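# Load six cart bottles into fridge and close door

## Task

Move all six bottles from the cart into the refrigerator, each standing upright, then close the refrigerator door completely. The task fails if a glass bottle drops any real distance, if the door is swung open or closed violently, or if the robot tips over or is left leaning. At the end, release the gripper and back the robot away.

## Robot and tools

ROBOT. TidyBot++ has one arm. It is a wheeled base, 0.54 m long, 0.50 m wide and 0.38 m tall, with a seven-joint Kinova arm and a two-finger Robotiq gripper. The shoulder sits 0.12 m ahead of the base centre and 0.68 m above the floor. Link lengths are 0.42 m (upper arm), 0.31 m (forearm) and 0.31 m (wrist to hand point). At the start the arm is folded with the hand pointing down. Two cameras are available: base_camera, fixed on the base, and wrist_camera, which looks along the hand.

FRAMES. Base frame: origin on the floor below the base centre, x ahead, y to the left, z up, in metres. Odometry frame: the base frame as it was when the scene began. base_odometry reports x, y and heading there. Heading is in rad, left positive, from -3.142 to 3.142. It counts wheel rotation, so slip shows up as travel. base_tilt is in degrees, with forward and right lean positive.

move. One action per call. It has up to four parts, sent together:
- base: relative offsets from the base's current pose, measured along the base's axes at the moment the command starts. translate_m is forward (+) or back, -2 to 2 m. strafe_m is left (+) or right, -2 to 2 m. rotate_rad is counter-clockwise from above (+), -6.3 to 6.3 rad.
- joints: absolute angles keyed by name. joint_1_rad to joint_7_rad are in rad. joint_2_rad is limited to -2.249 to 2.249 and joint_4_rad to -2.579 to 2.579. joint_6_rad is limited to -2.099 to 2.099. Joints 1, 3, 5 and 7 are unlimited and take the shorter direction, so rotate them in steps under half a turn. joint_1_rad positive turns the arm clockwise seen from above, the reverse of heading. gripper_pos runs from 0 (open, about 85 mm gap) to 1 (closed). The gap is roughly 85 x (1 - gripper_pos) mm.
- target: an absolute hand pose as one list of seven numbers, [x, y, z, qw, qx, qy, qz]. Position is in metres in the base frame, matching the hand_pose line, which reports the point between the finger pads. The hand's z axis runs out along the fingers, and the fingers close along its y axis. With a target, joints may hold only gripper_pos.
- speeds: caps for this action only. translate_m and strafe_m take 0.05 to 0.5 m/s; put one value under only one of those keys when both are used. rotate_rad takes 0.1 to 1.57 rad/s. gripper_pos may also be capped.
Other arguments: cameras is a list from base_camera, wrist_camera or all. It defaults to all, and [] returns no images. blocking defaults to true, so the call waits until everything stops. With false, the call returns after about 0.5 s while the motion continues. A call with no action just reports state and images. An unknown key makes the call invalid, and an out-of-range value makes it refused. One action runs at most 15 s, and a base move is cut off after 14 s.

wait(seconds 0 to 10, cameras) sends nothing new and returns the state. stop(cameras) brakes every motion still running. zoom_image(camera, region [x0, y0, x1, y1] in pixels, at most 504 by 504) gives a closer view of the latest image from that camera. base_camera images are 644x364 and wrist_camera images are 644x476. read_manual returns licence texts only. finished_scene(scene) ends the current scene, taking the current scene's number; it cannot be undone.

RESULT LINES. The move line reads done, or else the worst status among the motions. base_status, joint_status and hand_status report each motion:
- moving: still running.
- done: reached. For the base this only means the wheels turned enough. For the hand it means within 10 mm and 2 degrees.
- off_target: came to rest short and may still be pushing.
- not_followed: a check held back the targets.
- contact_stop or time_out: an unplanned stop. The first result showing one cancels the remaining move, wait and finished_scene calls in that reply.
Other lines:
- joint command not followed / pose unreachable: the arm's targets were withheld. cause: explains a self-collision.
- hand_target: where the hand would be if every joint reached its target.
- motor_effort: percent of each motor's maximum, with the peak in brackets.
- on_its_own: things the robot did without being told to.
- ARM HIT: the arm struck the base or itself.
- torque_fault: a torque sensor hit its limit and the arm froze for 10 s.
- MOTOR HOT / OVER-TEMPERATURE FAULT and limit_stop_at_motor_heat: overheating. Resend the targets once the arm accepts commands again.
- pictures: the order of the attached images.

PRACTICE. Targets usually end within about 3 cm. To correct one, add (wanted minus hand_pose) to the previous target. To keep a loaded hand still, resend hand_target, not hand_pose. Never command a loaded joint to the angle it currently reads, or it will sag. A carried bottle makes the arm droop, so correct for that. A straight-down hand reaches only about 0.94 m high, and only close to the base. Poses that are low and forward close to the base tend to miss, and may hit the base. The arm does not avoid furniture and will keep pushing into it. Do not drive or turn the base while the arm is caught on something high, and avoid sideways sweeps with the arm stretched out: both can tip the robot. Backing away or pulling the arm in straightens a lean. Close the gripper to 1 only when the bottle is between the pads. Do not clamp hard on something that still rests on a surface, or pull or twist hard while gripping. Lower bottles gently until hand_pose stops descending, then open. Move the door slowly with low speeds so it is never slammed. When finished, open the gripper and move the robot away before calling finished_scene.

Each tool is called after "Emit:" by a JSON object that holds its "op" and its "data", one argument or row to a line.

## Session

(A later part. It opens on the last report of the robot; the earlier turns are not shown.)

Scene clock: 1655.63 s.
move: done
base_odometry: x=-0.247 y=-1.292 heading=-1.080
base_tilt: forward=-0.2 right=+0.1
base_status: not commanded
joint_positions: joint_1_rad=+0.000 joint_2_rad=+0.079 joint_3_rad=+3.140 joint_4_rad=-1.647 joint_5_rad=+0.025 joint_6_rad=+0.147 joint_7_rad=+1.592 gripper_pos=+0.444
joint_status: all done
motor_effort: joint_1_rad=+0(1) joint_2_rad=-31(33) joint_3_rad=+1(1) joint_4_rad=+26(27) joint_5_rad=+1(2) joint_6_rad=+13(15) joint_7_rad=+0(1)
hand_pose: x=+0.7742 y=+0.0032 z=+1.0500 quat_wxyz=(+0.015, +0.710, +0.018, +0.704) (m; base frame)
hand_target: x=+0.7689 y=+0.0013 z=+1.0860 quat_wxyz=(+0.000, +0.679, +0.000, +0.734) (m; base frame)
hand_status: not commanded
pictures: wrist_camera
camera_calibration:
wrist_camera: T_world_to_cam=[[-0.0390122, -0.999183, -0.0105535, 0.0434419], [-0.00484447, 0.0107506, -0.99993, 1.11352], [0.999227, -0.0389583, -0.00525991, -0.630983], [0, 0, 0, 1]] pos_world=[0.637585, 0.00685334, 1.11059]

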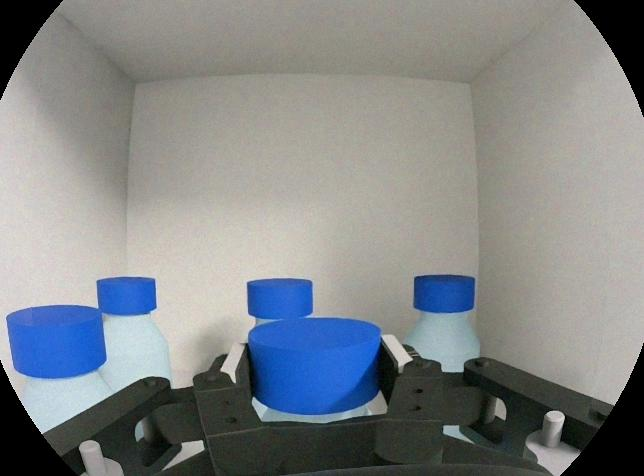

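Emit:
{"op": "move", "data": {
  "joints": {"joint_2_rad": 0.073, "joint_4_rad": -1.662, "joint_6_rad": 0.25},
  "cameras": []
}}

Emit:
{"op": "move", "data": {
  "joints": {"joint_2_rad": 0.088, "joint_4_rad": -1.668, "joint_6_rad": 0.264},
  "cameras": ["wrist_camera"]
}}

Scene clock: 1662.03 s.
move: done
base_odometry: x=-0.247 y=-1.292 heading=-1.080
base_tilt: forward=-0.2 right=+0.1
base_status: not commanded
joint_positions: joint_1_rad=+0.000 joint_2_rad=+0.080 joint_3_rad=+3.140 joint_4_rad=-1.672 joint_5_rad=+0.025 joint_6_rad=+0.196 joint_7_rad=+1.592 gripper_pos=+0.444
joint_status: all done
motor_effort: joint_1_rad=+0(1) joint_2_rad=-31(32) joint_3_rad=+1(1) joint_4_rad=+26(27) joint_5_rad=+1(2) joint_6_rad=+13(15) joint_7_rad=+0(1)
hand_pose: x=+0.7729 y=+0.0036 z=+1.0492 quat_wxyz=(+0.014, +0.702, +0.018, +0.712) (m; base frame)
hand_target: x=+0.7700 y=+0.0013 z=+1.0767 quat_wxyz=(+0.000, +0.676, +0.000, +0.737) (m; base frame)
hand_status: not commanded
pictures: none
No camera images: "cameras" was empty.

Scene clock: 1662.60 s.
move: done
base_odometry: x=-0.247 y=-1.292 heading=-1.080
base_tilt: forward=-0.2 right=+0.1
base_status: not commanded
joint_positions: joint_1_rad=+0.000 joint_2_rad=+0.089 joint_3_rad=+3.140 joint_4_rad=-1.673 joint_5_rad=+0.025 joint_6_rad=+0.214 joint_7_rad=+1.592 gripper_pos=+0.444
joint_status: all done
motor_effort: joint_1_rad=+0(1) joint_2_rad=-30(31) joint_3_rad=+0(1) joint_4_rad=+24(27) joint_5_rad=+1(2) joint_6_rad=+12(14) joint_7_rad=+0(1)
hand_pose: x=+0.7761 y=+0.0037 z=+1.0490 quat_wxyz=(+0.014, +0.698, +0.019, +0.715) (m; base frame)
hand_target: x=+0.7753 y=+0.0013 z=+1.0675 quat_wxyz=(+0.000, +0.679, +0.000, +0.734) (m; base frame)
hand_status: not commanded
pictures: wrist_camera
camera_calibration:
wrist_camera: T_world_to_cam=[[-0.0369575, -0.999243, -0.0121338, 0.044089], [0.027687, 0.0111136, -0.999555, 1.08688], [0.998933, -0.037277, 0.0272553, -0.666702], [0, 0, 0, 1]] pos_world=[0.637528, 0.0071238, 1.1051]

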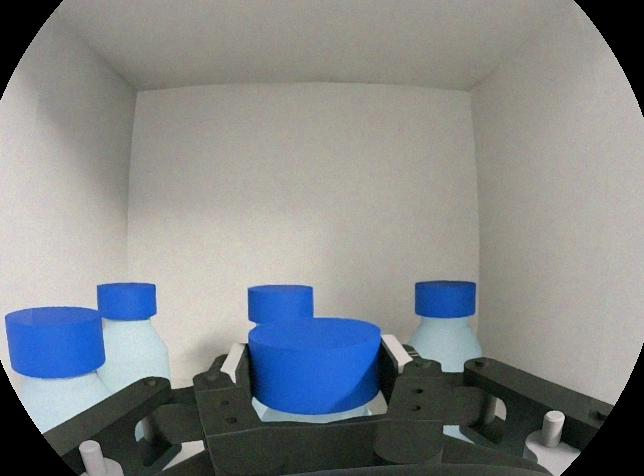

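Emit:
{"op": "move", "data": {
  "joints": {"joint_2_rad": 0.104, "joint_4_rad": -1.676, "joint_6_rad": 0.278},
  "cameras": ["wrist_camera"]
}}

Scene clock: 1666.77 s.
move: done
base_odometry: x=-0.247 y=-1.292 heading=-1.080
base_tilt: forward=-0.2 right=+0.1
base_status: not commanded
joint_positions: joint_1_rad=+0.000 joint_2_rad=+0.097 joint_3_rad=+3.140 joint_4_rad=-1.674 joint_5_rad=+0.025 joint_6_rad=+0.234 joint_7_rad=+1.592 gripper_pos=+0.444
joint_status: all done
motor_effort: joint_1_rad=+0(1) joint_2_rad=-28(31) joint_3_rad=+0(1) joint_4_rad=+23(25) joint_5_rad=+1(2) joint_6_rad=+11(12) joint_7_rad=+0(1)
hand_pose: x=+0.7789 y=+0.0039 z=+1.0488 quat_wxyz=(+0.014, +0.695, +0.019, +0.719) (m; base frame)
hand_target: x=+0.7807 y=+0.0013 z=+1.0564 quat_wxyz=(+0.000, +0.682, +0.000, +0.731) (m; base frame)
hand_status: not commanded
pictures: wrist_camera
camera_calibration:
wrist_camera: T_world_to_cam=[[-0.0363575, -0.999259, -0.0126107, 0.0443726], [0.0374772, 0.0112468, -0.999234, 1.07863], [0.998636, -0.0368022, 0.0370405, -0.679599], [0, 0, 0, 1]] pos_world=[0.639861, 0.00719793, 1.10353]

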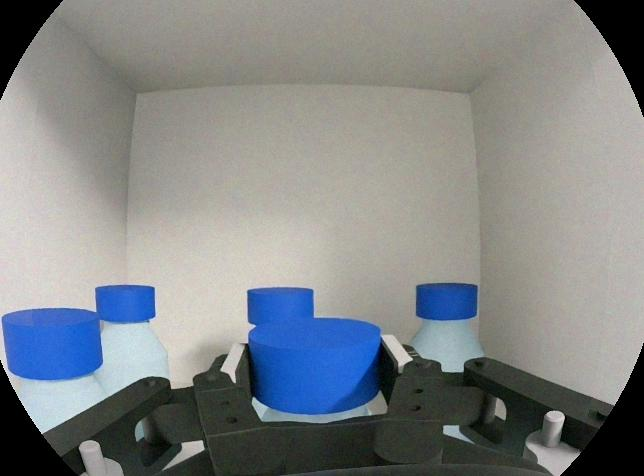

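Emit:
{"op": "move", "data": {
  "joints": {"gripper_pos": 0.0},
  "cameras": ["wrist_camera"]
}}

Emit:
{"op": "move", "data": {
  "base": {"translate_m": -0.45},
  "speeds": {"translate_m": 0.3},
  "cameras": ["wrist_camera"]
}}

Scene clock: 1674.57 s.
move: done
base_odometry: x=-0.247 y=-1.292 heading=-1.080
base_tilt: forward=-0.2 right=+0.1
base_status: not commanded
joint_positions: joint_1_rad=+0.000 joint_2_rad=+0.097 joint_3_rad=+3.140 joint_4_rad=-1.674 joint_5_rad=+0.025 joint_6_rad=+0.248 joint_7_rad=+1.592 gripper_pos=+0.000
joint_status: all done
motor_effort: joint_1_rad=+0(1) joint_2_rad=-26(29) joint_3_rad=+0(1) joint_4_rad=+21(23) joint_5_rad=+1(2) joint_6_rad=+9(11) joint_7_rad=+0(1)
hand_pose: x=+0.7788 y=+0.0040 z=+1.0531 quat_wxyz=(+0.014, +0.690, +0.019, +0.724) (m; base frame)
hand_target: x=+0.7807 y=+0.0013 z=+1.0564 quat_wxyz=(+0.000, +0.682, +0.000, +0.731) (m; base frame)
hand_status: not commanded
pictures: wrist_camera
camera_calibration:
wrist_camera: T_world_to_cam=[[-0.0358299, -0.999271, -0.013202, 0.0447398], [0.0514571, 0.0113483, -0.998611, 1.07144], [0.998032, -0.0364594, 0.051013, -0.693823], [0, 0, 0, 1]] pos_world=[0.638928, 0.00725176, 1.10593]

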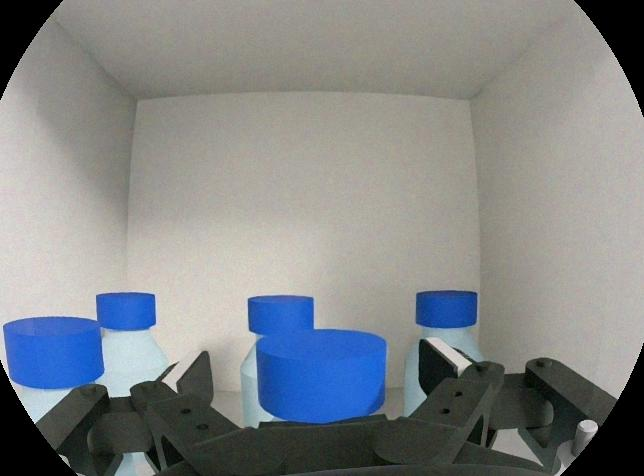

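Scene clock: 1677.00 s.
move: done
base_odometry: x=-0.459 y=-0.895 heading=-1.080
base_tilt: forward=-0.2 right=+0.1
base_status: done
joint_positions: joint_1_rad=+0.000 joint_2_rad=+0.098 joint_3_rad=+3.141 joint_4_rad=-1.674 joint_5_rad=+0.025 joint_6_rad=+0.248 joint_7_rad=+1.592 gripper_pos=+0.000
joint_status: not commanded
motor_effort: joint_1_rad=+0(2) joint_2_rad=-25(30) joint_3_rad=+0(2) joint_4_rad=+21(22) joint_5_rad=+1(2) joint_6_rad=+9(10) joint_7_rad=+0(1)
hand_pose: x=+0.7790 y=+0.0038 z=+1.0529 quat_wxyz=(+0.014, +0.690, +0.018, +0.724) (m; base frame)
hand_target: x=+0.7807 y=+0.0013 z=+1.0564 quat_wxyz=(+0.000, +0.682, +0.000, +0.731) (m; base frame)
hand_status: not commanded
pictures: wrist_camera
camera_calibration:
wrist_camera: T_world_to_cam=[[-0.0361428, -0.99926, -0.0131647, 0.044752], [0.0512991, 0.0113008, -0.998619, 1.07131], [0.998029, -0.0367682, 0.0508527, -0.69385], [0, 0, 0, 1]] pos_world=[0.639142, 0.00710061, 1.1057]

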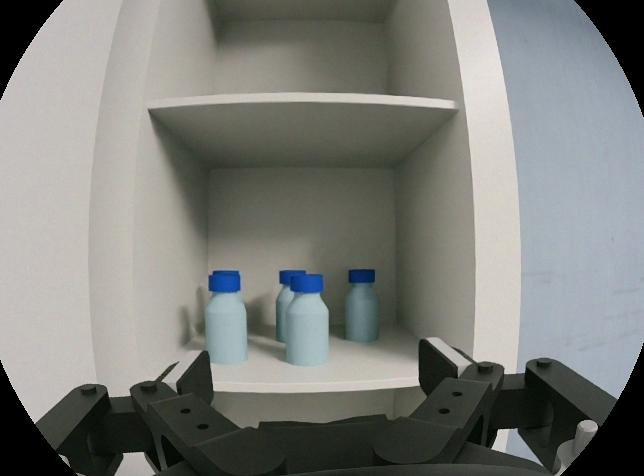

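Emit:
{"op": "move", "data": {
  "base": {"translate_m": -0.859, "strafe_m": 0.503, "rotate_rad": -0.5},
  "speeds": {"translate_m": 0.5, "rotate_rad": 0.3},
  "joints": {"gripper_pos": 0.1},
  "cameras": []
}}

Emit:
{"op": "move", "data": {
  "base": {"translate_m": -0.371, "strafe_m": -0.4665, "rotate_rad": -0.763},
  "speeds": {"translate_m": 0.5, "rotate_rad": 0.4},
  "cameras": ["wrist_camera"]
}}

Emit:
{"op": "move", "data": {
  "joints": {"joint_2_rad": 0.275, "joint_4_rad": -1.902, "joint_6_rad": 0.64},
  "cameras": ["wrist_camera"]
}}

Emit:
{"op": "zoom_image", "data": {
  "camera": "wrist_camera",
  "region": [160, 260, 480, 476]
}}

Scene clock: 1709.73 s.
move: done
base_odometry: x=-0.420 y=+0.100 heading=-1.581
base_tilt: forward=-0.2 right=+0.1
base_status: done
joint_positions: joint_1_rad=+0.001 joint_2_rad=+0.098 joint_3_rad=+3.143 joint_4_rad=-1.674 joint_5_rad=+0.025 joint_6_rad=+0.248 joint_7_rad=+1.592 gripper_pos=+0.100
joint_status: all done
motor_effort: joint_1_rad=+0(3) joint_2_rad=-26(29) joint_3_rad=+0(3) joint_4_rad=+21(21) joint_5_rad=+1(2) joint_6_rad=+9(10) joint_7_rad=+0(1)
hand_pose: x=+0.7791 y=+0.0020 z=+1.0528 quat_wxyz=(+0.015, +0.690, +0.018, +0.724) (m; base frame)
hand_target: x=+0.7807 y=+0.0013 z=+1.0564 quat_wxyz=(+0.000, +0.682, +0.000, +0.731) (m; base frame)
hand_status: not commanded
pictures: none
No camera images: "cameras" was empty.

Scene clock: 1712.17 s.
move: done
base_odometry: x=-0.883 y=+0.476 heading=-2.345
base_tilt: forward=-0.2 right=+0.1
base_status: done
joint_positions: joint_1_rad=-0.002 joint_2_rad=+0.100 joint_3_rad=+3.140 joint_4_rad=-1.674 joint_5_rad=+0.025 joint_6_rad=+0.249 joint_7_rad=+1.592 gripper_pos=+0.100
joint_status: not commanded
motor_effort: joint_1_rad=+0(5) joint_2_rad=-27(29) joint_3_rad=+0(5) joint_4_rad=+21(21) joint_5_rad=+1(2) joint_6_rad=+9(9) joint_7_rad=+0(1)
hand_pose: x=+0.7800 y=+0.0058 z=+1.0511 quat_wxyz=(+0.013, +0.691, +0.020, +0.723) (m; base frame)
hand_target: x=+0.7807 y=+0.0013 z=+1.0564 quat_wxyz=(+0.000, +0.682, +0.000, +0.731) (m; base frame)
hand_status: not commanded
pictures: wrist_camera
camera_calibration:
wrist_camera: T_world_to_cam=[[-0.0330259, -0.999368, -0.013129, 0.0443573], [0.0487243, 0.0115107, -0.998746, 1.07155], [0.998266, -0.0336242, 0.0483134, -0.692284], [0, 0, 0, 1]] pos_world=[0.640339, 0.00871754, 1.10423]

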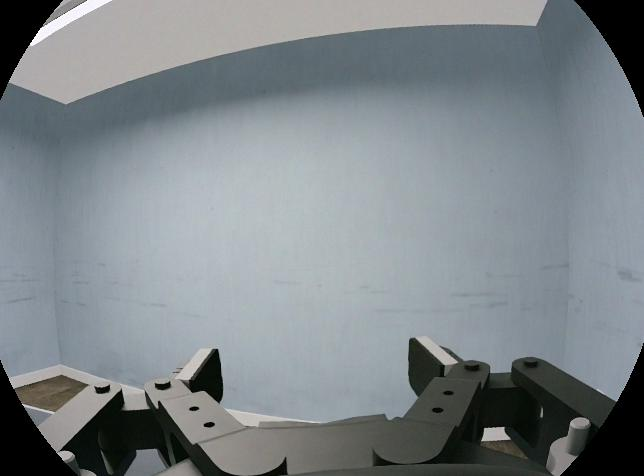

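Scene clock: 1713.77 s.
move: done
base_odometry: x=-0.883 y=+0.476 heading=-2.345
base_tilt: forward=-0.2 right=+0.1
base_status: not commanded
joint_positions: joint_1_rad=-0.002 joint_2_rad=+0.273 joint_3_rad=+3.140 joint_4_rad=-1.893 joint_5_rad=+0.025 joint_6_rad=+0.603 joint_7_rad=+1.592 gripper_pos=+0.100
joint_status: all done
motor_effort: joint_1_rad=+0(1) joint_2_rad=-30(35) joint_3_rad=+1(1) joint_4_rad=+19(22) joint_5_rad=+1(2) joint_6_rad=+9(10) joint_7_rad=+0(1)
hand_pose: x=+0.8039 y=+0.0084 z=+0.9133 quat_wxyz=(+0.009, +0.704, +0.021, +0.710) (m; base frame)
hand_target: x=+0.8027 y=+0.0013 z=+0.9181 quat_wxyz=(+0.000, +0.695, +0.000, +0.719) (m; base frame)
hand_status: not commanded
pictures: wrist_camera
camera_calibration:
wrist_camera: T_world_to_cam=[[-0.0253801, -0.999556, -0.0156239, 0.0420116], [0.0111051, 0.015346, -0.999821, 0.963929], [0.999616, -0.0255491, 0.0107107, -0.676199], [0, 0, 0, 1]] pos_world=[0.666302, 0.00992416, 0.971655]

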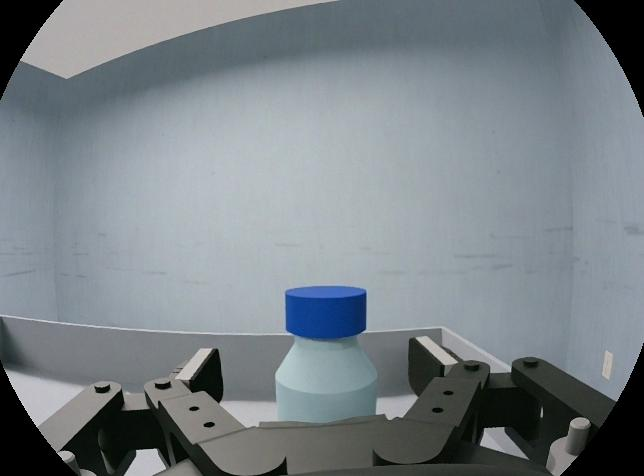

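Scaled by 1.575.

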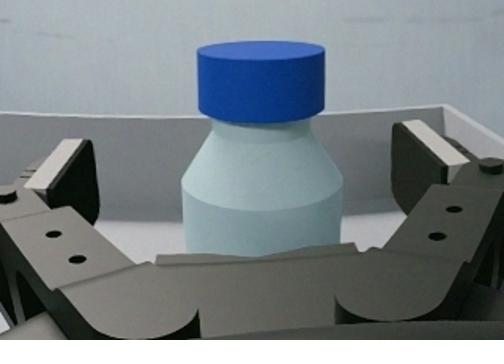

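Emit:
{"op": "move", "data": {
  "base": {"translate_m": 0.055, "strafe_m": -0.0045},
  "speeds": {"translate_m": 0.1},
  "cameras": ["wrist_camera"]
}}

Emit:
{"op": "zoom_image", "data": {
  "camera": "wrist_camera",
  "region": [160, 260, 480, 476]
}}

Scene clock: 1721.97 s.
move: done
base_odometry: x=-0.925 y=+0.440 heading=-2.346
base_tilt: forward=-0.2 right=+0.1
base_status: done
joint_positions: joint_1_rad=-0.002 joint_2_rad=+0.272 joint_3_rad=+3.140 joint_4_rad=-1.893 joint_5_rad=+0.025 joint_6_rad=+0.606 joint_7_rad=+1.592 gripper_pos=+0.100
joint_status: not commanded
motor_effort: joint_1_rad=+0(2) joint_2_rad=-30(33) joint_3_rad=+0(2) joint_4_rad=+19(20) joint_5_rad=+1(1) joint_6_rad=+9(10) joint_7_rad=+1(1)
hand_pose: x=+0.8036 y=+0.0084 z=+0.9150 quat_wxyz=(+0.009, +0.702, +0.021, +0.711) (m; base frame)
hand_target: x=+0.8027 y=+0.0013 z=+0.9181 quat_wxyz=(+0.000, +0.695, +0.000, +0.719) (m; base frame)
hand_status: not commanded
pictures: wrist_camera
camera_calibration:
wrist_camera: T_world_to_cam=[[-0.0252334, -0.999557, -0.0158064, 0.0421029], [0.0156362, 0.0154149, -0.999759, 0.962001], [0.999559, -0.0254745, 0.0152403, -0.680006], [0, 0, 0, 1]] pos_world=[0.665726, 0.00993237, 0.972798]

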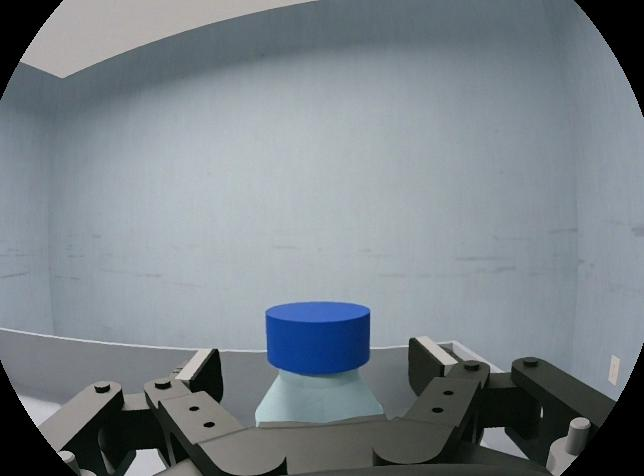

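Scaled by 1.575.

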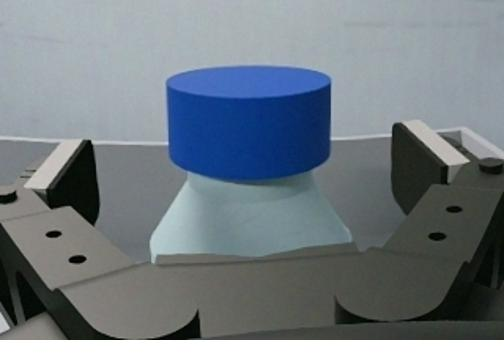

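Emit:
{"op": "move", "data": {
  "base": {"translate_m": 0.042},
  "speeds": {"translate_m": 0.06},
  "cameras": ["wrist_camera"]
}}

Emit:
{"op": "zoom_image", "data": {
  "camera": "wrist_camera",
  "region": [160, 260, 480, 476]
}}

Scene clock: 1726.10 s.
move: done
base_odometry: x=-0.954 y=+0.410 heading=-2.347
base_tilt: forward=-0.2 right=+0.1
base_status: done
joint_positions: joint_1_rad=-0.002 joint_2_rad=+0.271 joint_3_rad=+3.140 joint_4_rad=-1.893 joint_5_rad=+0.025 joint_6_rad=+0.607 joint_7_rad=+1.592 gripper_pos=+0.100
joint_status: not commanded
motor_effort: joint_1_rad=+0(1) joint_2_rad=-29(34) joint_3_rad=+0(1) joint_4_rad=+18(20) joint_5_rad=+1(2) joint_6_rad=+9(9) joint_7_rad=+1(1)
hand_pose: x=+0.8035 y=+0.0084 z=+0.9155 quat_wxyz=(+0.009, +0.702, +0.021, +0.712) (m; base frame)
hand_target: x=+0.8027 y=+0.0013 z=+0.9181 quat_wxyz=(+0.000, +0.695, +0.000, +0.719) (m; base frame)
hand_status: not commanded
pictures: wrist_camera
camera_calibration:
wrist_camera: T_world_to_cam=[[-0.0252011, -0.999557, -0.0158477, 0.0421243], [0.0167187, 0.0154291, -0.999741, 0.961588], [0.999543, -0.0254596, 0.0163225, -0.680893], [0, 0, 0, 1]] pos_world=[0.665566, 0.0099339, 0.973121]

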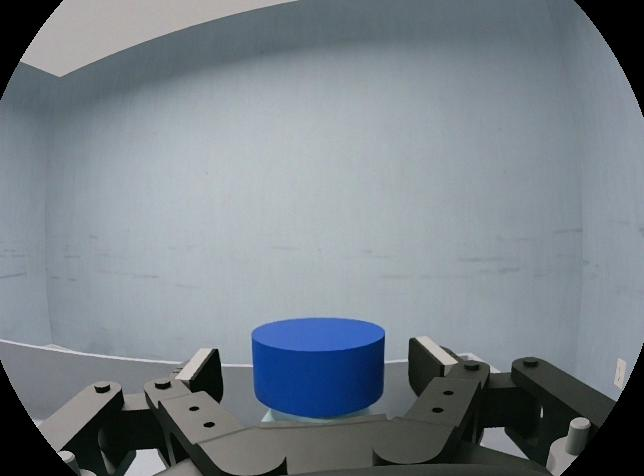

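Scaled by 1.575.

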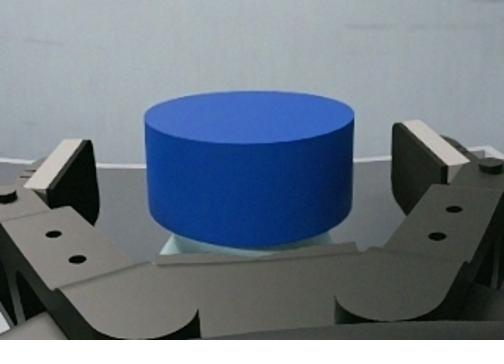

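Width 210 → d ≈ 0.1416, centered. Grip and lift.

Emit:
{"op": "move", "data": {
  "joints": {"gripper_pos": 0.65},
  "cameras": ["wrist_camera"]
}}

Emit:
{"op": "move", "data": {
  "joints": {"joint_2_rad": 0.22, "joint_4_rad": -1.78, "joint_6_rad": 0.46},
  "cameras": ["wrist_camera"]
}}

Emit:
{"op": "move", "data": {
  "joints": {"joint_2_rad": 0.12, "joint_4_rad": -1.632, "joint_6_rad": 0.223},
  "cameras": ["wrist_camera"]
}}

Emit:
{"op": "move", "data": {
  "base": {"translate_m": -0.12},
  "speeds": {"translate_m": 0.2},
  "joints": {"joint_2_rad": 0.02, "joint_4_rad": -1.436, "joint_6_rad": -0.02},
  "cameras": ["wrist_camera"]
}}

Scene clock: 1734.13 s.
move: off_target
base_odometry: x=-0.954 y=+0.410 heading=-2.347
base_tilt: forward=-0.2 right=+0.1
base_status: not commanded
joint_positions: joint_1_rad=-0.002 joint_2_rad=+0.271 joint_3_rad=+3.140 joint_4_rad=-1.893 joint_5_rad=+0.025 joint_6_rad=+0.608 joint_7_rad=+1.592 gripper_pos=+0.444
joint_status: gripper_pos off_target (ended at +0.444, target +0.650)
motor_effort: joint_1_rad=+0(1) joint_2_rad=-30(32) joint_3_rad=+0(1) joint_4_rad=+19(19) joint_5_rad=+1(2) joint_6_rad=+9(10) joint_7_rad=+1(1)
hand_pose: x=+0.8035 y=+0.0084 z=+0.9156 quat_wxyz=(+0.009, +0.702, +0.021, +0.712) (m; base frame)
hand_target: x=+0.8027 y=+0.0013 z=+0.9181 quat_wxyz=(+0.000, +0.695, +0.000, +0.719) (m; base frame)
hand_status: not commanded
pictures: wrist_camera
camera_calibration:
wrist_camera: T_world_to_cam=[[-0.0251883, -0.999557, -0.0158626, 0.0421313], [0.0170543, 0.0154357, -0.999735, 0.96141], [0.999537, -0.0254521, 0.0166579, -0.681191], [0, 0, 0, 1]] pos_world=[0.66554, 0.0099348, 0.973171]

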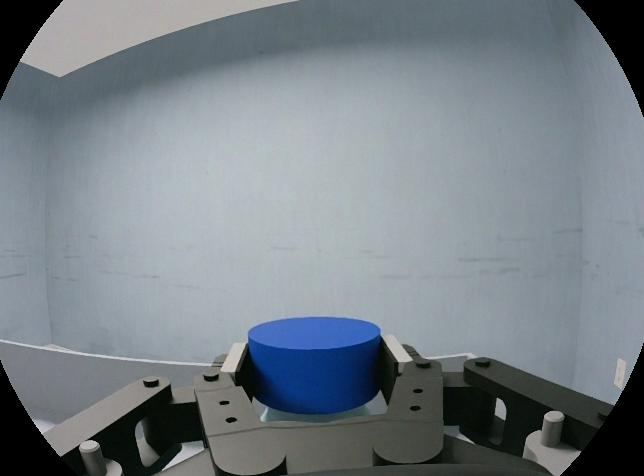

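Scene clock: 1735.10 s.
move: off_target
base_odometry: x=-0.954 y=+0.410 heading=-2.347
base_tilt: forward=-0.2 right=+0.1
base_status: not commanded
joint_positions: joint_1_rad=-0.002 joint_2_rad=+0.257 joint_3_rad=+3.140 joint_4_rad=-1.835 joint_5_rad=+0.025 joint_6_rad=+0.476 joint_7_rad=+1.592 gripper_pos=+0.444
joint_status: joint_4_rad off_target (ended at -1.835, target -1.780); the others done
motor_effort: joint_1_rad=+0(1) joint_2_rad=-36(37) joint_3_rad=+0(1) joint_4_rad=+23(24) joint_5_rad=+1(2) joint_6_rad=+12(13) joint_7_rad=+0(1)
hand_pose: x=+0.8096 y=+0.0076 z=+0.9185 quat_wxyz=(+0.010, +0.722, +0.021, +0.691) (m; base frame)
hand_target: x=+0.8078 y=+0.0013 z=+0.9712 quat_wxyz=(+0.000, +0.696, +0.000, +0.718) (m; base frame)
hand_status: not commanded
pictures: wrist_camera
camera_calibration:
wrist_camera: T_world_to_cam=[[-0.0288038, -0.99951, -0.0122866, 0.0411153], [-0.0410361, 0.0134638, -0.999067, 1.01063], [0.998742, -0.0282727, -0.0414037, -0.633328], [0, 0, 0, 1]] pos_world=[0.675188, 0.00958241, 0.983971]

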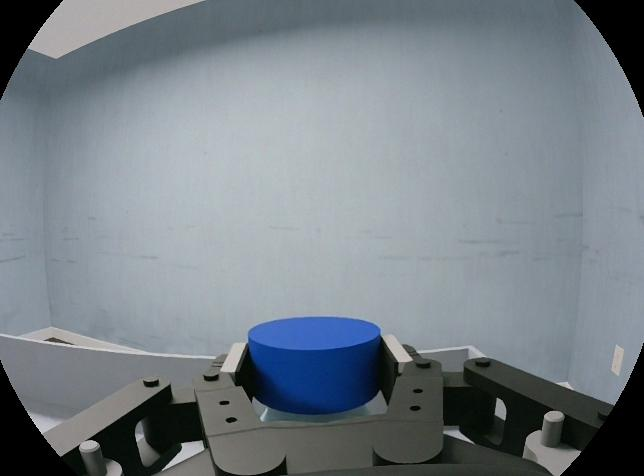

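Scene clock: 1736.57 s.
move: off_target
base_odometry: x=-0.954 y=+0.410 heading=-2.347
base_tilt: forward=-0.2 right=+0.1
base_status: not commanded
joint_positions: joint_1_rad=-0.002 joint_2_rad=+0.144 joint_3_rad=+3.140 joint_4_rad=-1.686 joint_5_rad=+0.025 joint_6_rad=+0.237 joint_7_rad=+1.592 gripper_pos=+0.444
joint_status: joint_4_rad off_target (ended at -1.686, target -1.632); the others done
motor_effort: joint_1_rad=+0(1) joint_2_rad=-34(40) joint_3_rad=+0(1) joint_4_rad=+26(27) joint_5_rad=+0(2) joint_6_rad=+14(15) joint_7_rad=+1(1)
hand_pose: x=+0.7945 y=+0.0058 z=+1.0103 quat_wxyz=(+0.013, +0.715, +0.020, +0.699) (m; base frame)
hand_target: x=+0.7896 y=+0.0013 z=+1.0559 quat_wxyz=(+0.000, +0.692, +0.000, +0.722) (m; base frame)
hand_status: not commanded
pictures: wrist_camera
camera_calibration:
wrist_camera: T_world_to_cam=[[-0.0341342, -0.999361, -0.0105775, 0.0425336], [-0.0192531, 0.0112392, -0.999751, 1.08512], [0.999232, -0.033922, -0.0196245, -0.636907], [0, 0, 0, 1]] pos_world=[0.658761, 0.00870544, 1.0728]

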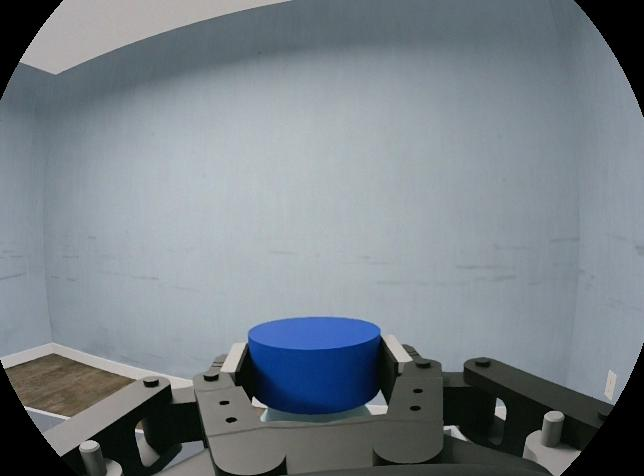

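Scene clock: 1738.23 s.
move: off_target
base_odometry: x=-0.870 y=+0.496 heading=-2.347
base_tilt: forward=-0.2 right=+0.1
base_status: done
joint_positions: joint_1_rad=-0.003 joint_2_rad=+0.045 joint_3_rad=+3.140 joint_4_rad=-1.490 joint_5_rad=+0.025 joint_6_rad=-0.008 joint_7_rad=+1.592 gripper_pos=+0.444
joint_status: joint_4_rad off_target (ended at -1.490, target -1.436); the others done
motor_effort: joint_1_rad=+0(3) joint_2_rad=-32(41) joint_3_rad=+1(3) joint_4_rad=+27(30) joint_5_rad=+1(2) joint_6_rad=+13(16) joint_7_rad=+0(1)
hand_pose: x=+0.7632 y=+0.0039 z=+1.1223 quat_wxyz=(+0.015, +0.697, +0.018, +0.717) (m; base frame)
hand_target: x=+0.7496 y=+0.0013 z=+1.1680 quat_wxyz=(+0.000, +0.673, +0.000, +0.740) (m; base frame)
hand_status: not commanded
pictures: wrist_camera
camera_calibration:
wrist_camera: T_world_to_cam=[[-0.0395899, -0.999146, -0.0118149, 0.0463014], [0.0318454, 0.0105565, -0.999437, 1.15721], [0.998708, -0.0399438, 0.0314003, -0.660288], [0, 0, 0, 1]] pos_world=[0.624416, 0.00767139, 1.17784]

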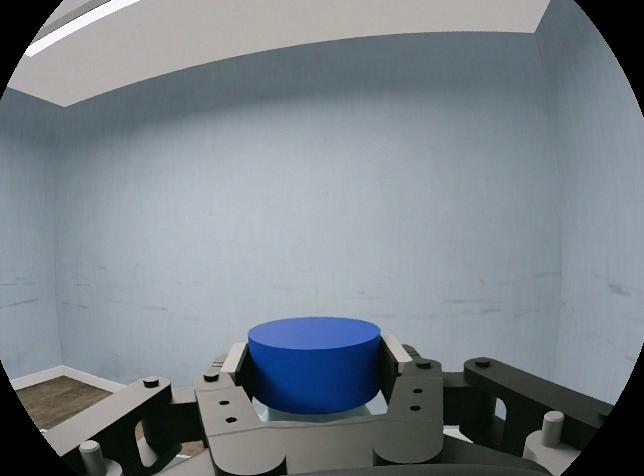

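Emit:
{"op": "move", "data": {
  "base": {"translate_m": -0.117, "strafe_m": 0.656, "rotate_rad": 0.605},
  "speeds": {"translate_m": 0.4, "rotate_rad": 0.28},
  "cameras": []
}}

Emit:
{"op": "move", "data": {
  "base": {"translate_m": 1.233, "strafe_m": 0.043, "rotate_rad": 0.662},
  "speeds": {"translate_m": 0.4, "rotate_rad": 0.28},
  "cameras": ["wrist_camera"]
}}

Scene clock: 1753.67 s.
move: done
base_odometry: x=-0.320 y=+0.119 heading=-1.743
base_tilt: forward=-0.2 right=+0.1
base_status: done
joint_positions: joint_1_rad=-0.002 joint_2_rad=+0.045 joint_3_rad=+3.140 joint_4_rad=-1.490 joint_5_rad=+0.025 joint_6_rad=-0.009 joint_7_rad=+1.592 gripper_pos=+0.444
joint_status: not commanded
motor_effort: joint_1_rad=+0(5) joint_2_rad=-31(33) joint_3_rad=+0(4) joint_4_rad=+27(27) joint_5_rad=+1(2) joint_6_rad=+14(14) joint_7_rad=+1(1)
hand_pose: x=+0.7633 y=+0.0036 z=+1.1217 quat_wxyz=(+0.016, +0.697, +0.018, +0.716) (m; base frame)
hand_target: x=+0.7496 y=+0.0013 z=+1.1680 quat_wxyz=(+0.000, +0.673, +0.000, +0.740) (m; base frame)
hand_status: not commanded
pictures: none
No camera images: "cameras" was empty.

Scene clock: 1757.90 s.
move: done
base_odometry: x=-0.489 y=-1.103 heading=-1.080
base_tilt: forward=-0.2 right=+0.1
base_status: done
joint_positions: joint_1_rad=-0.001 joint_2_rad=+0.047 joint_3_rad=+3.140 joint_4_rad=-1.490 joint_5_rad=+0.025 joint_6_rad=-0.011 joint_7_rad=+1.592 gripper_pos=+0.444
joint_status: not commanded
motor_effort: joint_1_rad=+0(3) joint_2_rad=-31(34) joint_3_rad=+0(4) joint_4_rad=+27(28) joint_5_rad=+1(2) joint_6_rad=+14(15) joint_7_rad=+0(1)
hand_pose: x=+0.7640 y=+0.0032 z=+1.1203 quat_wxyz=(+0.016, +0.698, +0.017, +0.715) (m; base frame)
hand_target: x=+0.7496 y=+0.0013 z=+1.1680 quat_wxyz=(+0.000, +0.673, +0.000, +0.740) (m; base frame)
hand_status: not commanded
pictures: wrist_camera
camera_calibration:
wrist_camera: T_world_to_cam=[[-0.0407665, -0.999101, -0.0116347, 0.0463025], [0.0273321, 0.0105249, -0.999571, 1.15875], [0.998795, -0.0410671, 0.0268785, -0.656109], [0, 0, 0, 1]] pos_world=[0.625534, 0.00712068, 1.17643]

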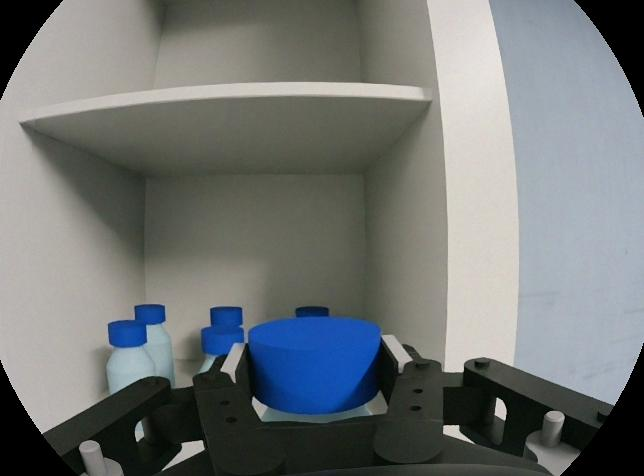

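Emit:
{"op": "move", "data": {
  "base": {"translate_m": 0.279, "strafe_m": -0.012},
  "speeds": {"translate_m": 0.15},
  "cameras": ["wrist_camera"]
}}

Emit:
{"op": "move", "data": {
  "joints": {"joint_2_rad": 0.056, "joint_4_rad": -1.59, "joint_6_rad": 0.17},
  "cameras": ["wrist_camera"]
}}

Scene clock: 1778.00 s.
move: done
base_odometry: x=-0.368 y=-1.355 heading=-1.080
base_tilt: forward=-0.2 right=+0.1
base_status: done
joint_positions: joint_1_rad=-0.001 joint_2_rad=+0.050 joint_3_rad=+3.140 joint_4_rad=-1.490 joint_5_rad=+0.025 joint_6_rad=-0.012 joint_7_rad=+1.592 gripper_pos=+0.444
joint_status: not commanded
motor_effort: joint_1_rad=+0(2) joint_2_rad=-30(34) joint_3_rad=+1(2) joint_4_rad=+27(28) joint_5_rad=+1(2) joint_6_rad=+14(15) joint_7_rad=+0(1)
hand_pose: x=+0.7653 y=+0.0032 z=+1.1180 quat_wxyz=(+0.016, +0.700, +0.017, +0.714) (m; base frame)
hand_target: x=+0.7496 y=+0.0013 z=+1.1680 quat_wxyz=(+0.000, +0.673, +0.000, +0.740) (m; base frame)
hand_status: not commanded
pictures: wrist_camera
camera_calibration:
wrist_camera: T_world_to_cam=[[-0.0407822, -0.999102, -0.0114672, 0.0461839], [0.0232989, 0.0105227, -0.999673, 1.15968], [0.998896, -0.0410361, 0.0228489, -0.652922], [0, 0, 0, 1]] pos_world=[0.627066, 0.00714615, 1.17474]

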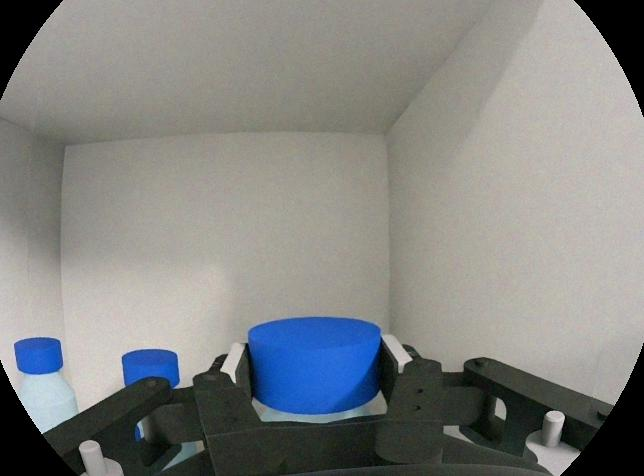

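Scene clock: 1779.40 s.
move: done
base_odometry: x=-0.368 y=-1.355 heading=-1.080
base_tilt: forward=-0.2 right=+0.1
base_status: not commanded
joint_positions: joint_1_rad=-0.001 joint_2_rad=+0.080 joint_3_rad=+3.140 joint_4_rad=-1.611 joint_5_rad=+0.025 joint_6_rad=+0.107 joint_7_rad=+1.592 gripper_pos=+0.444
joint_status: all done
motor_effort: joint_1_rad=+0(0) joint_2_rad=-32(34) joint_3_rad=+1(1) joint_4_rad=+27(28) joint_5_rad=+0(1) joint_6_rad=+14(15) joint_7_rad=+0(1)
hand_pose: x=+0.7758 y=+0.0041 z=+1.0594 quat_wxyz=(+0.014, +0.712, +0.019, +0.702) (m; base frame)
hand_target: x=+0.7659 y=+0.0013 z=+1.1077 quat_wxyz=(+0.000, +0.673, +0.000, +0.740) (m; base frame)
hand_status: not commanded
pictures: wrist_camera
camera_calibration:
wrist_camera: T_world_to_cam=[[-0.0381337, -0.99922, -0.0102548, 0.0435509], [-0.00969529, 0.0106318, -0.999896, 1.12669], [0.999226, -0.0380303, -0.0100932, -0.627393], [0, 0, 0, 1]] pos_world=[0.639492, 0.00767818, 1.12069]

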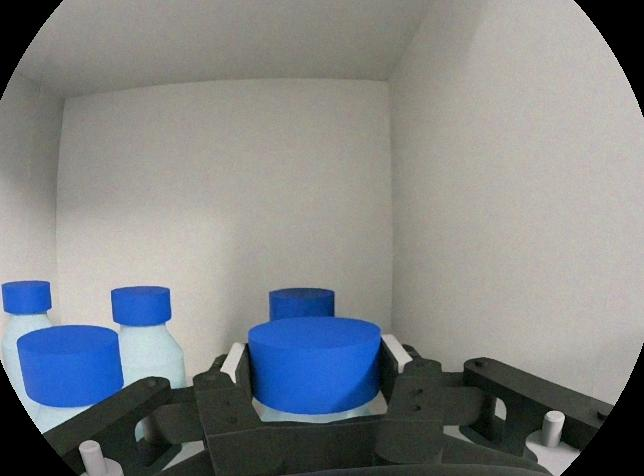

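Emit:
{"op": "move", "data": {
  "joints": {"joint_2_rad": 0.066, "joint_4_rad": -1.632, "joint_6_rad": 0.205},
  "cameras": []
}}

Emit:
{"op": "move", "data": {
  "joints": {"joint_2_rad": 0.073, "joint_4_rad": -1.662, "joint_6_rad": 0.25},
  "cameras": []
}}

Emit:
{"op": "move", "data": {
  "joints": {"joint_2_rad": 0.088, "joint_4_rad": -1.668, "joint_6_rad": 0.264},
  "cameras": []
}}

Emit:
{"op": "move", "data": {
  "joints": {"joint_2_rad": 0.104, "joint_4_rad": -1.676, "joint_6_rad": 0.278},
  "cameras": ["wrist_camera"]
}}

Scene clock: 1788.77 s.
move: done
base_odometry: x=-0.368 y=-1.355 heading=-1.080
base_tilt: forward=-0.2 right=+0.1
base_status: not commanded
joint_positions: joint_1_rad=-0.001 joint_2_rad=+0.080 joint_3_rad=+3.140 joint_4_rad=-1.646 joint_5_rad=+0.025 joint_6_rad=+0.146 joint_7_rad=+1.592 gripper_pos=+0.444
joint_status: all done
motor_effort: joint_1_rad=+0(1) joint_2_rad=-31(32) joint_3_rad=+1(1) joint_4_rad=+26(27) joint_5_rad=+1(2) joint_6_rad=+13(14) joint_7_rad=+1(1)
hand_pose: x=+0.7746 y=+0.0044 z=+1.0493 quat_wxyz=(+0.014, +0.710, +0.019, +0.703) (m; base frame)
hand_target: x=+0.7689 y=+0.0013 z=+1.0860 quat_wxyz=(+0.000, +0.679, +0.000, +0.734) (m; base frame)
hand_status: not commanded
pictures: none
No camera images: "cameras" was empty.

Scene clock: 1789.40 s.
move: done
base_odometry: x=-0.368 y=-1.355 heading=-1.080
base_tilt: forward=-0.2 right=+0.1
base_status: not commanded
joint_positions: joint_1_rad=-0.001 joint_2_rad=+0.081 joint_3_rad=+3.140 joint_4_rad=-1.672 joint_5_rad=+0.025 joint_6_rad=+0.196 joint_7_rad=+1.592 gripper_pos=+0.444
joint_status: all done
motor_effort: joint_1_rad=+0(1) joint_2_rad=-31(32) joint_3_rad=+0(1) joint_4_rad=+26(27) joint_5_rad=+1(1) joint_6_rad=+14(14) joint_7_rad=+1(1)
hand_pose: x=+0.7732 y=+0.0048 z=+1.0486 quat_wxyz=(+0.014, +0.702, +0.019, +0.712) (m; base frame)
hand_target: x=+0.7700 y=+0.0013 z=+1.0767 quat_wxyz=(+0.000, +0.676, +0.000, +0.737) (m; base frame)
hand_status: not commanded
pictures: none
No camera images: "cameras" was empty.

Scene clock: 1789.97 s.
move: done
base_odometry: x=-0.368 y=-1.355 heading=-1.080
base_tilt: forward=-0.2 right=+0.1
base_status: not commanded
joint_positions: joint_1_rad=-0.001 joint_2_rad=+0.089 joint_3_rad=+3.140 joint_4_rad=-1.673 joint_5_rad=+0.025 joint_6_rad=+0.214 joint_7_rad=+1.592 gripper_pos=+0.444
joint_status: all done
motor_effort: joint_1_rad=+0(1) joint_2_rad=-30(31) joint_3_rad=+1(1) joint_4_rad=+25(26) joint_5_rad=+0(2) joint_6_rad=+12(14) joint_7_rad=+1(1)
hand_pose: x=+0.7762 y=+0.0050 z=+1.0483 quat_wxyz=(+0.014, +0.699, +0.019, +0.715) (m; base frame)
hand_target: x=+0.7753 y=+0.0013 z=+1.0675 quat_wxyz=(+0.000, +0.679, +0.000, +0.734) (m; base frame)
hand_status: not commanded
pictures: none
No camera images: "cameras" was empty.

Scene clock: 1790.53 s.
move: done
base_odometry: x=-0.368 y=-1.355 heading=-1.080
base_tilt: forward=-0.2 right=+0.1
base_status: not commanded
joint_positions: joint_1_rad=-0.001 joint_2_rad=+0.097 joint_3_rad=+3.140 joint_4_rad=-1.674 joint_5_rad=+0.025 joint_6_rad=+0.233 joint_7_rad=+1.592 gripper_pos=+0.444
joint_status: all done
motor_effort: joint_1_rad=+0(0) joint_2_rad=-29(30) joint_3_rad=+1(1) joint_4_rad=+23(25) joint_5_rad=+1(1) joint_6_rad=+11(13) joint_7_rad=+0(1)
hand_pose: x=+0.7791 y=+0.0051 z=+1.0481 quat_wxyz=(+0.013, +0.695, +0.019, +0.718) (m; base frame)
hand_target: x=+0.7808 y=+0.0013 z=+1.0564 quat_wxyz=(+0.000, +0.682, +0.000, +0.731) (m; base frame)
hand_status: not commanded
pictures: wrist_camera
camera_calibration:
wrist_camera: T_world_to_cam=[[-0.0344553, -0.999327, -0.0126022, 0.0441357], [0.0360817, 0.0113576, -0.999284, 1.07908], [0.998755, -0.0348854, 0.0356661, -0.678355], [0, 0, 0, 1]] pos_world=[0.640096, 0.0081856, 1.10306]

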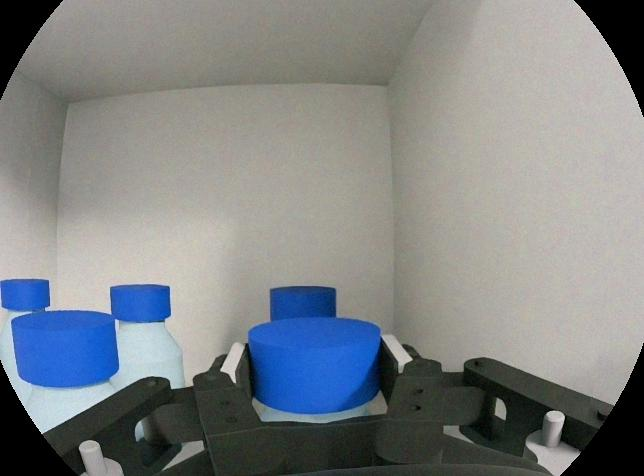

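Emit:
{"op": "move", "data": {
  "joints": {"gripper_pos": 0.1},
  "cameras": ["wrist_camera"]
}}

Emit:
{"op": "move", "data": {
  "base": {"translate_m": -0.5},
  "speeds": {"translate_m": 0.3},
  "cameras": ["wrist_camera"]
}}

Emit:
{"op": "zoom_image", "data": {
  "camera": "wrist_camera",
  "region": [100, 160, 500, 460]
}}

Scene clock: 1797.10 s.
move: done
base_odometry: x=-0.368 y=-1.355 heading=-1.080
base_tilt: forward=-0.2 right=+0.1
base_status: not commanded
joint_positions: joint_1_rad=-0.001 joint_2_rad=+0.097 joint_3_rad=+3.140 joint_4_rad=-1.674 joint_5_rad=+0.025 joint_6_rad=+0.248 joint_7_rad=+1.592 gripper_pos=+0.100
joint_status: all done
motor_effort: joint_1_rad=+0(0) joint_2_rad=-27(29) joint_3_rad=+0(1) joint_4_rad=+21(23) joint_5_rad=+0(2) joint_6_rad=+9(12) joint_7_rad=+0(1)
hand_pose: x=+0.7789 y=+0.0052 z=+1.0528 quat_wxyz=(+0.013, +0.690, +0.019, +0.724) (m; base frame)
hand_target: x=+0.7808 y=+0.0013 z=+1.0564 quat_wxyz=(+0.000, +0.682, +0.000, +0.731) (m; base frame)
hand_status: not commanded
pictures: wrist_camera
camera_calibration:
wrist_camera: T_world_to_cam=[[-0.0338892, -0.999338, -0.0132377, 0.0445305], [0.0510952, 0.0114956, -0.998628, 1.07137], [0.998119, -0.0345191, 0.0506718, -0.693633], [0, 0, 0, 1]] pos_world=[0.639096, 0.00824136, 1.10564]

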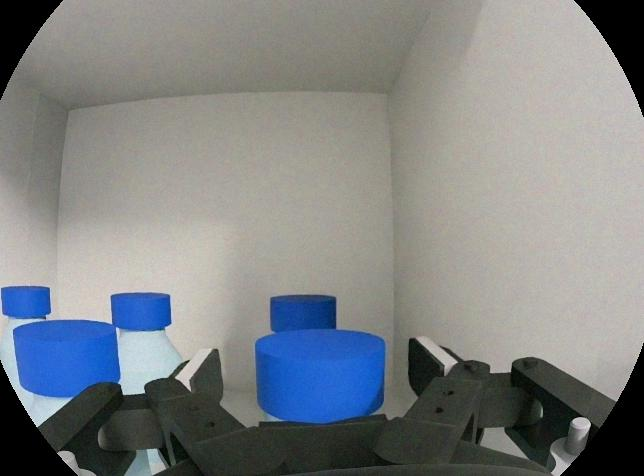

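Scene clock: 1799.73 s.
move: done
base_odometry: x=-0.604 y=-0.914 heading=-1.080
base_tilt: forward=-0.2 right=+0.1
base_status: done
joint_positions: joint_1_rad=-0.001 joint_2_rad=+0.097 joint_3_rad=+3.140 joint_4_rad=-1.674 joint_5_rad=+0.025 joint_6_rad=+0.249 joint_7_rad=+1.592 gripper_pos=+0.100
joint_status: not commanded
motor_effort: joint_1_rad=+0(2) joint_2_rad=-27(30) joint_3_rad=+0(2) joint_4_rad=+21(22) joint_5_rad=+1(2) joint_6_rad=+9(9) joint_7_rad=+1(1)
hand_pose: x=+0.7789 y=+0.0052 z=+1.0530 quat_wxyz=(+0.013, +0.690, +0.019, +0.724) (m; base frame)
hand_target: x=+0.7808 y=+0.0013 z=+1.0564 quat_wxyz=(+0.000, +0.682, +0.000, +0.731) (m; base frame)
hand_status: not commanded
pictures: wrist_camera
camera_calibration:
wrist_camera: T_world_to_cam=[[-0.0339247, -0.999336, -0.0132603, 0.0445503], [0.0517035, 0.0114953, -0.998596, 1.07106], [0.998086, -0.0345627, 0.0512792, -0.694225], [0, 0, 0, 1]] pos_world=[0.639031, 0.0082143, 1.10575]

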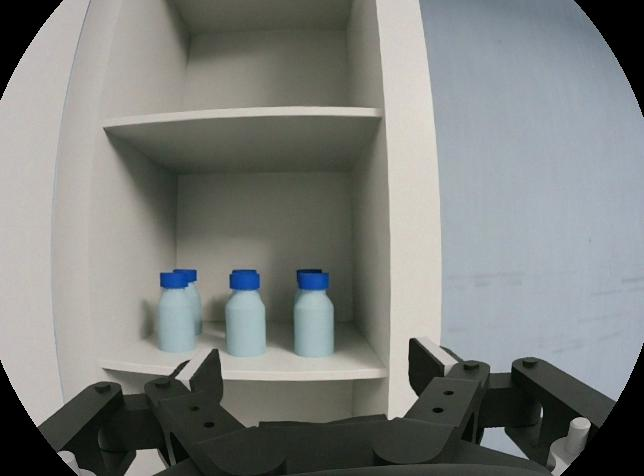

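Scaled by 1.260.

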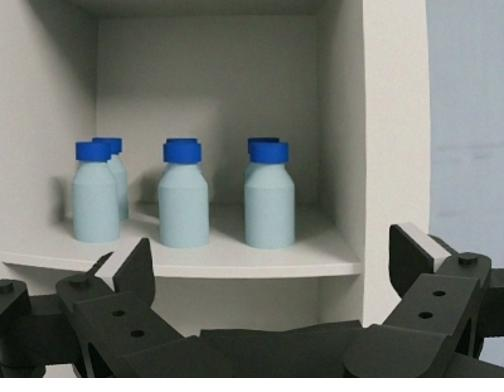

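Emit:
{"op": "move", "data": {
  "base": {"translate_m": -0.557, "strafe_m": 0.472},
  "speeds": {"translate_m": 0.4},
  "joints": {"joint_2_rad": -0.35, "joint_4_rad": -2.1, "joint_6_rad": 0.18, "joint_7_rad": 3.1416, "gripper_pos": 1.0},
  "cameras": ["wrist_camera", "base_camera"]
}}

Scene clock: 1846.17 s.
move: done
base_odometry: x=-0.450 y=-0.200 heading=-1.079
base_tilt: forward=-0.2 right=+0.1
base_status: done
joint_positions: joint_1_rad=-0.001 joint_2_rad=-0.348 joint_3_rad=+3.140 joint_4_rad=-2.083 joint_5_rad=+0.025 joint_6_rad=+0.223 joint_7_rad=+3.091 gripper_pos=+0.999
joint_status: all done
motor_effort: joint_1_rad=+0(3) joint_2_rad=-10(30) joint_3_rad=+1(2) joint_4_rad=+21(22) joint_5_rad=+1(2) joint_6_rad=+9(11) joint_7_rad=+0(1)
hand_pose: x=+0.5962 y=+0.0045 z=+1.0445 quat_wxyz=(+0.506, +0.489, +0.481, +0.523) (m; base frame)
hand_target: x=+0.5953 y=+0.0013 z=+1.0213 quat_wxyz=(+0.500, +0.500, +0.500, +0.500) (m; base frame)
hand_status: not commanded
pictures: base_camera, wrist_camera
camera_calibration:
wrist_camera: T_world_to_cam=[[-0.10185, -0.0835168, 0.991288, -0.975288], [0.0165832, -0.996474, -0.0822499, 0.140345], [0.994662, 0.00806154, 0.102876, -0.563561], [0, 0, 0, 1]] pos_world=[0.458891, 0.0629407, 1.03631]

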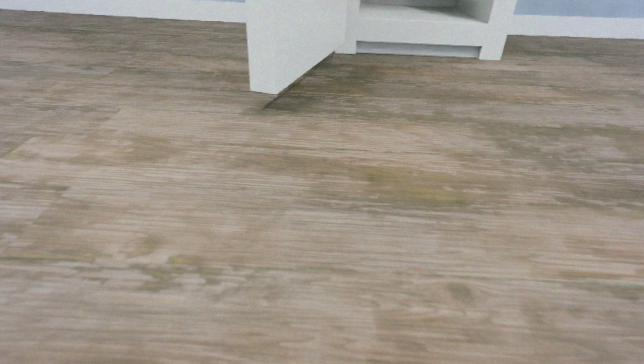

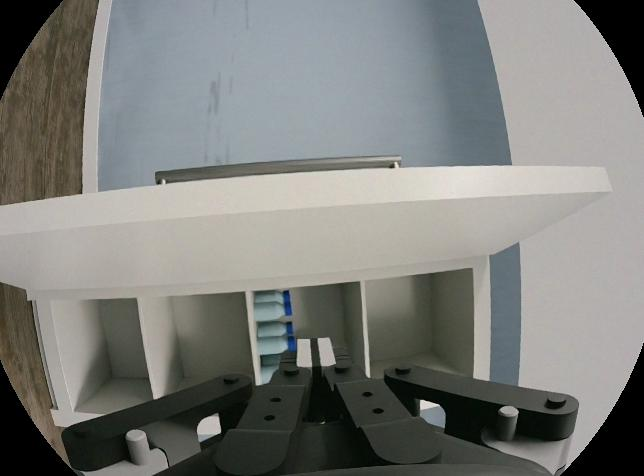

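Emit:
{"op": "move", "data": {
  "base": {"translate_m": 0.266, "strafe_m": 0.708, "rotate_rad": 0.1},
  "speeds": {"translate_m": 0.4, "rotate_rad": 0.3},
  "cameras": ["wrist_camera", "base_camera"]
}}

Scene clock: 1855.47 s.
move: done
base_odometry: x=+0.300 y=-0.101 heading=-0.979
base_tilt: forward=-0.2 right=+0.1
base_status: done
joint_positions: joint_1_rad=-0.001 joint_2_rad=-0.349 joint_3_rad=+3.143 joint_4_rad=-2.083 joint_5_rad=+0.025 joint_6_rad=+0.222 joint_7_rad=+3.091 gripper_pos=+0.999
joint_status: not commanded
motor_effort: joint_1_rad=+0(2) joint_2_rad=-9(11) joint_3_rad=+1(3) joint_4_rad=+21(21) joint_5_rad=+1(2) joint_6_rad=+9(9) joint_7_rad=+1(1)
hand_pose: x=+0.5961 y=+0.0026 z=+1.0444 quat_wxyz=(+0.507, +0.490, +0.480, +0.522) (m; base frame)
hand_target: x=+0.5953 y=+0.0013 z=+1.0213 quat_wxyz=(+0.500, +0.500, +0.500, +0.500) (m; base frame)
hand_status: not commanded
pictures: base_camera, wrist_camera
camera_calibration:
wrist_camera: T_world_to_cam=[[-0.101918, -0.0834424, 0.991287, -0.97541], [0.0135036, -0.9965, -0.0824928, 0.140605], [0.994701, 0.00497847, 0.102688, -0.563247], [0, 0, 0, 1]] pos_world=[0.458952, 0.0615269, 1.03635]

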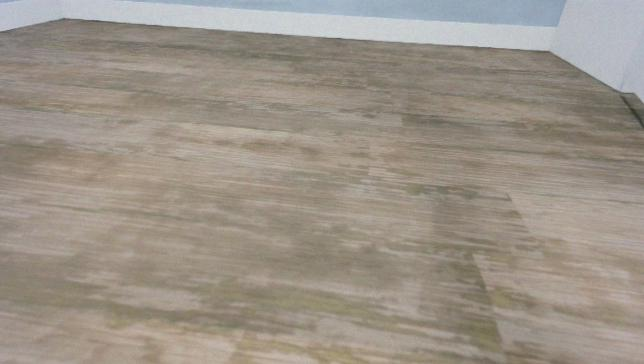

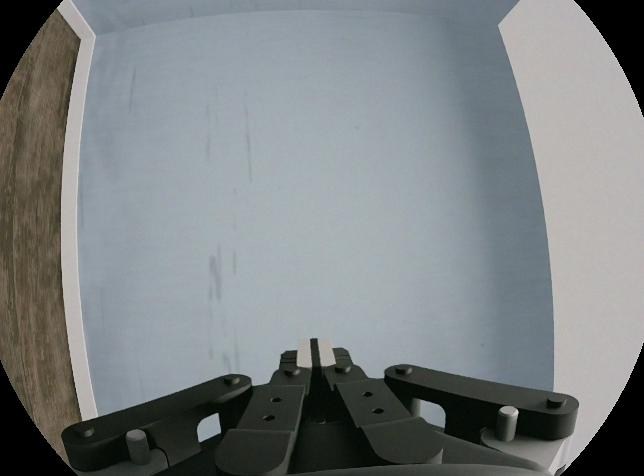

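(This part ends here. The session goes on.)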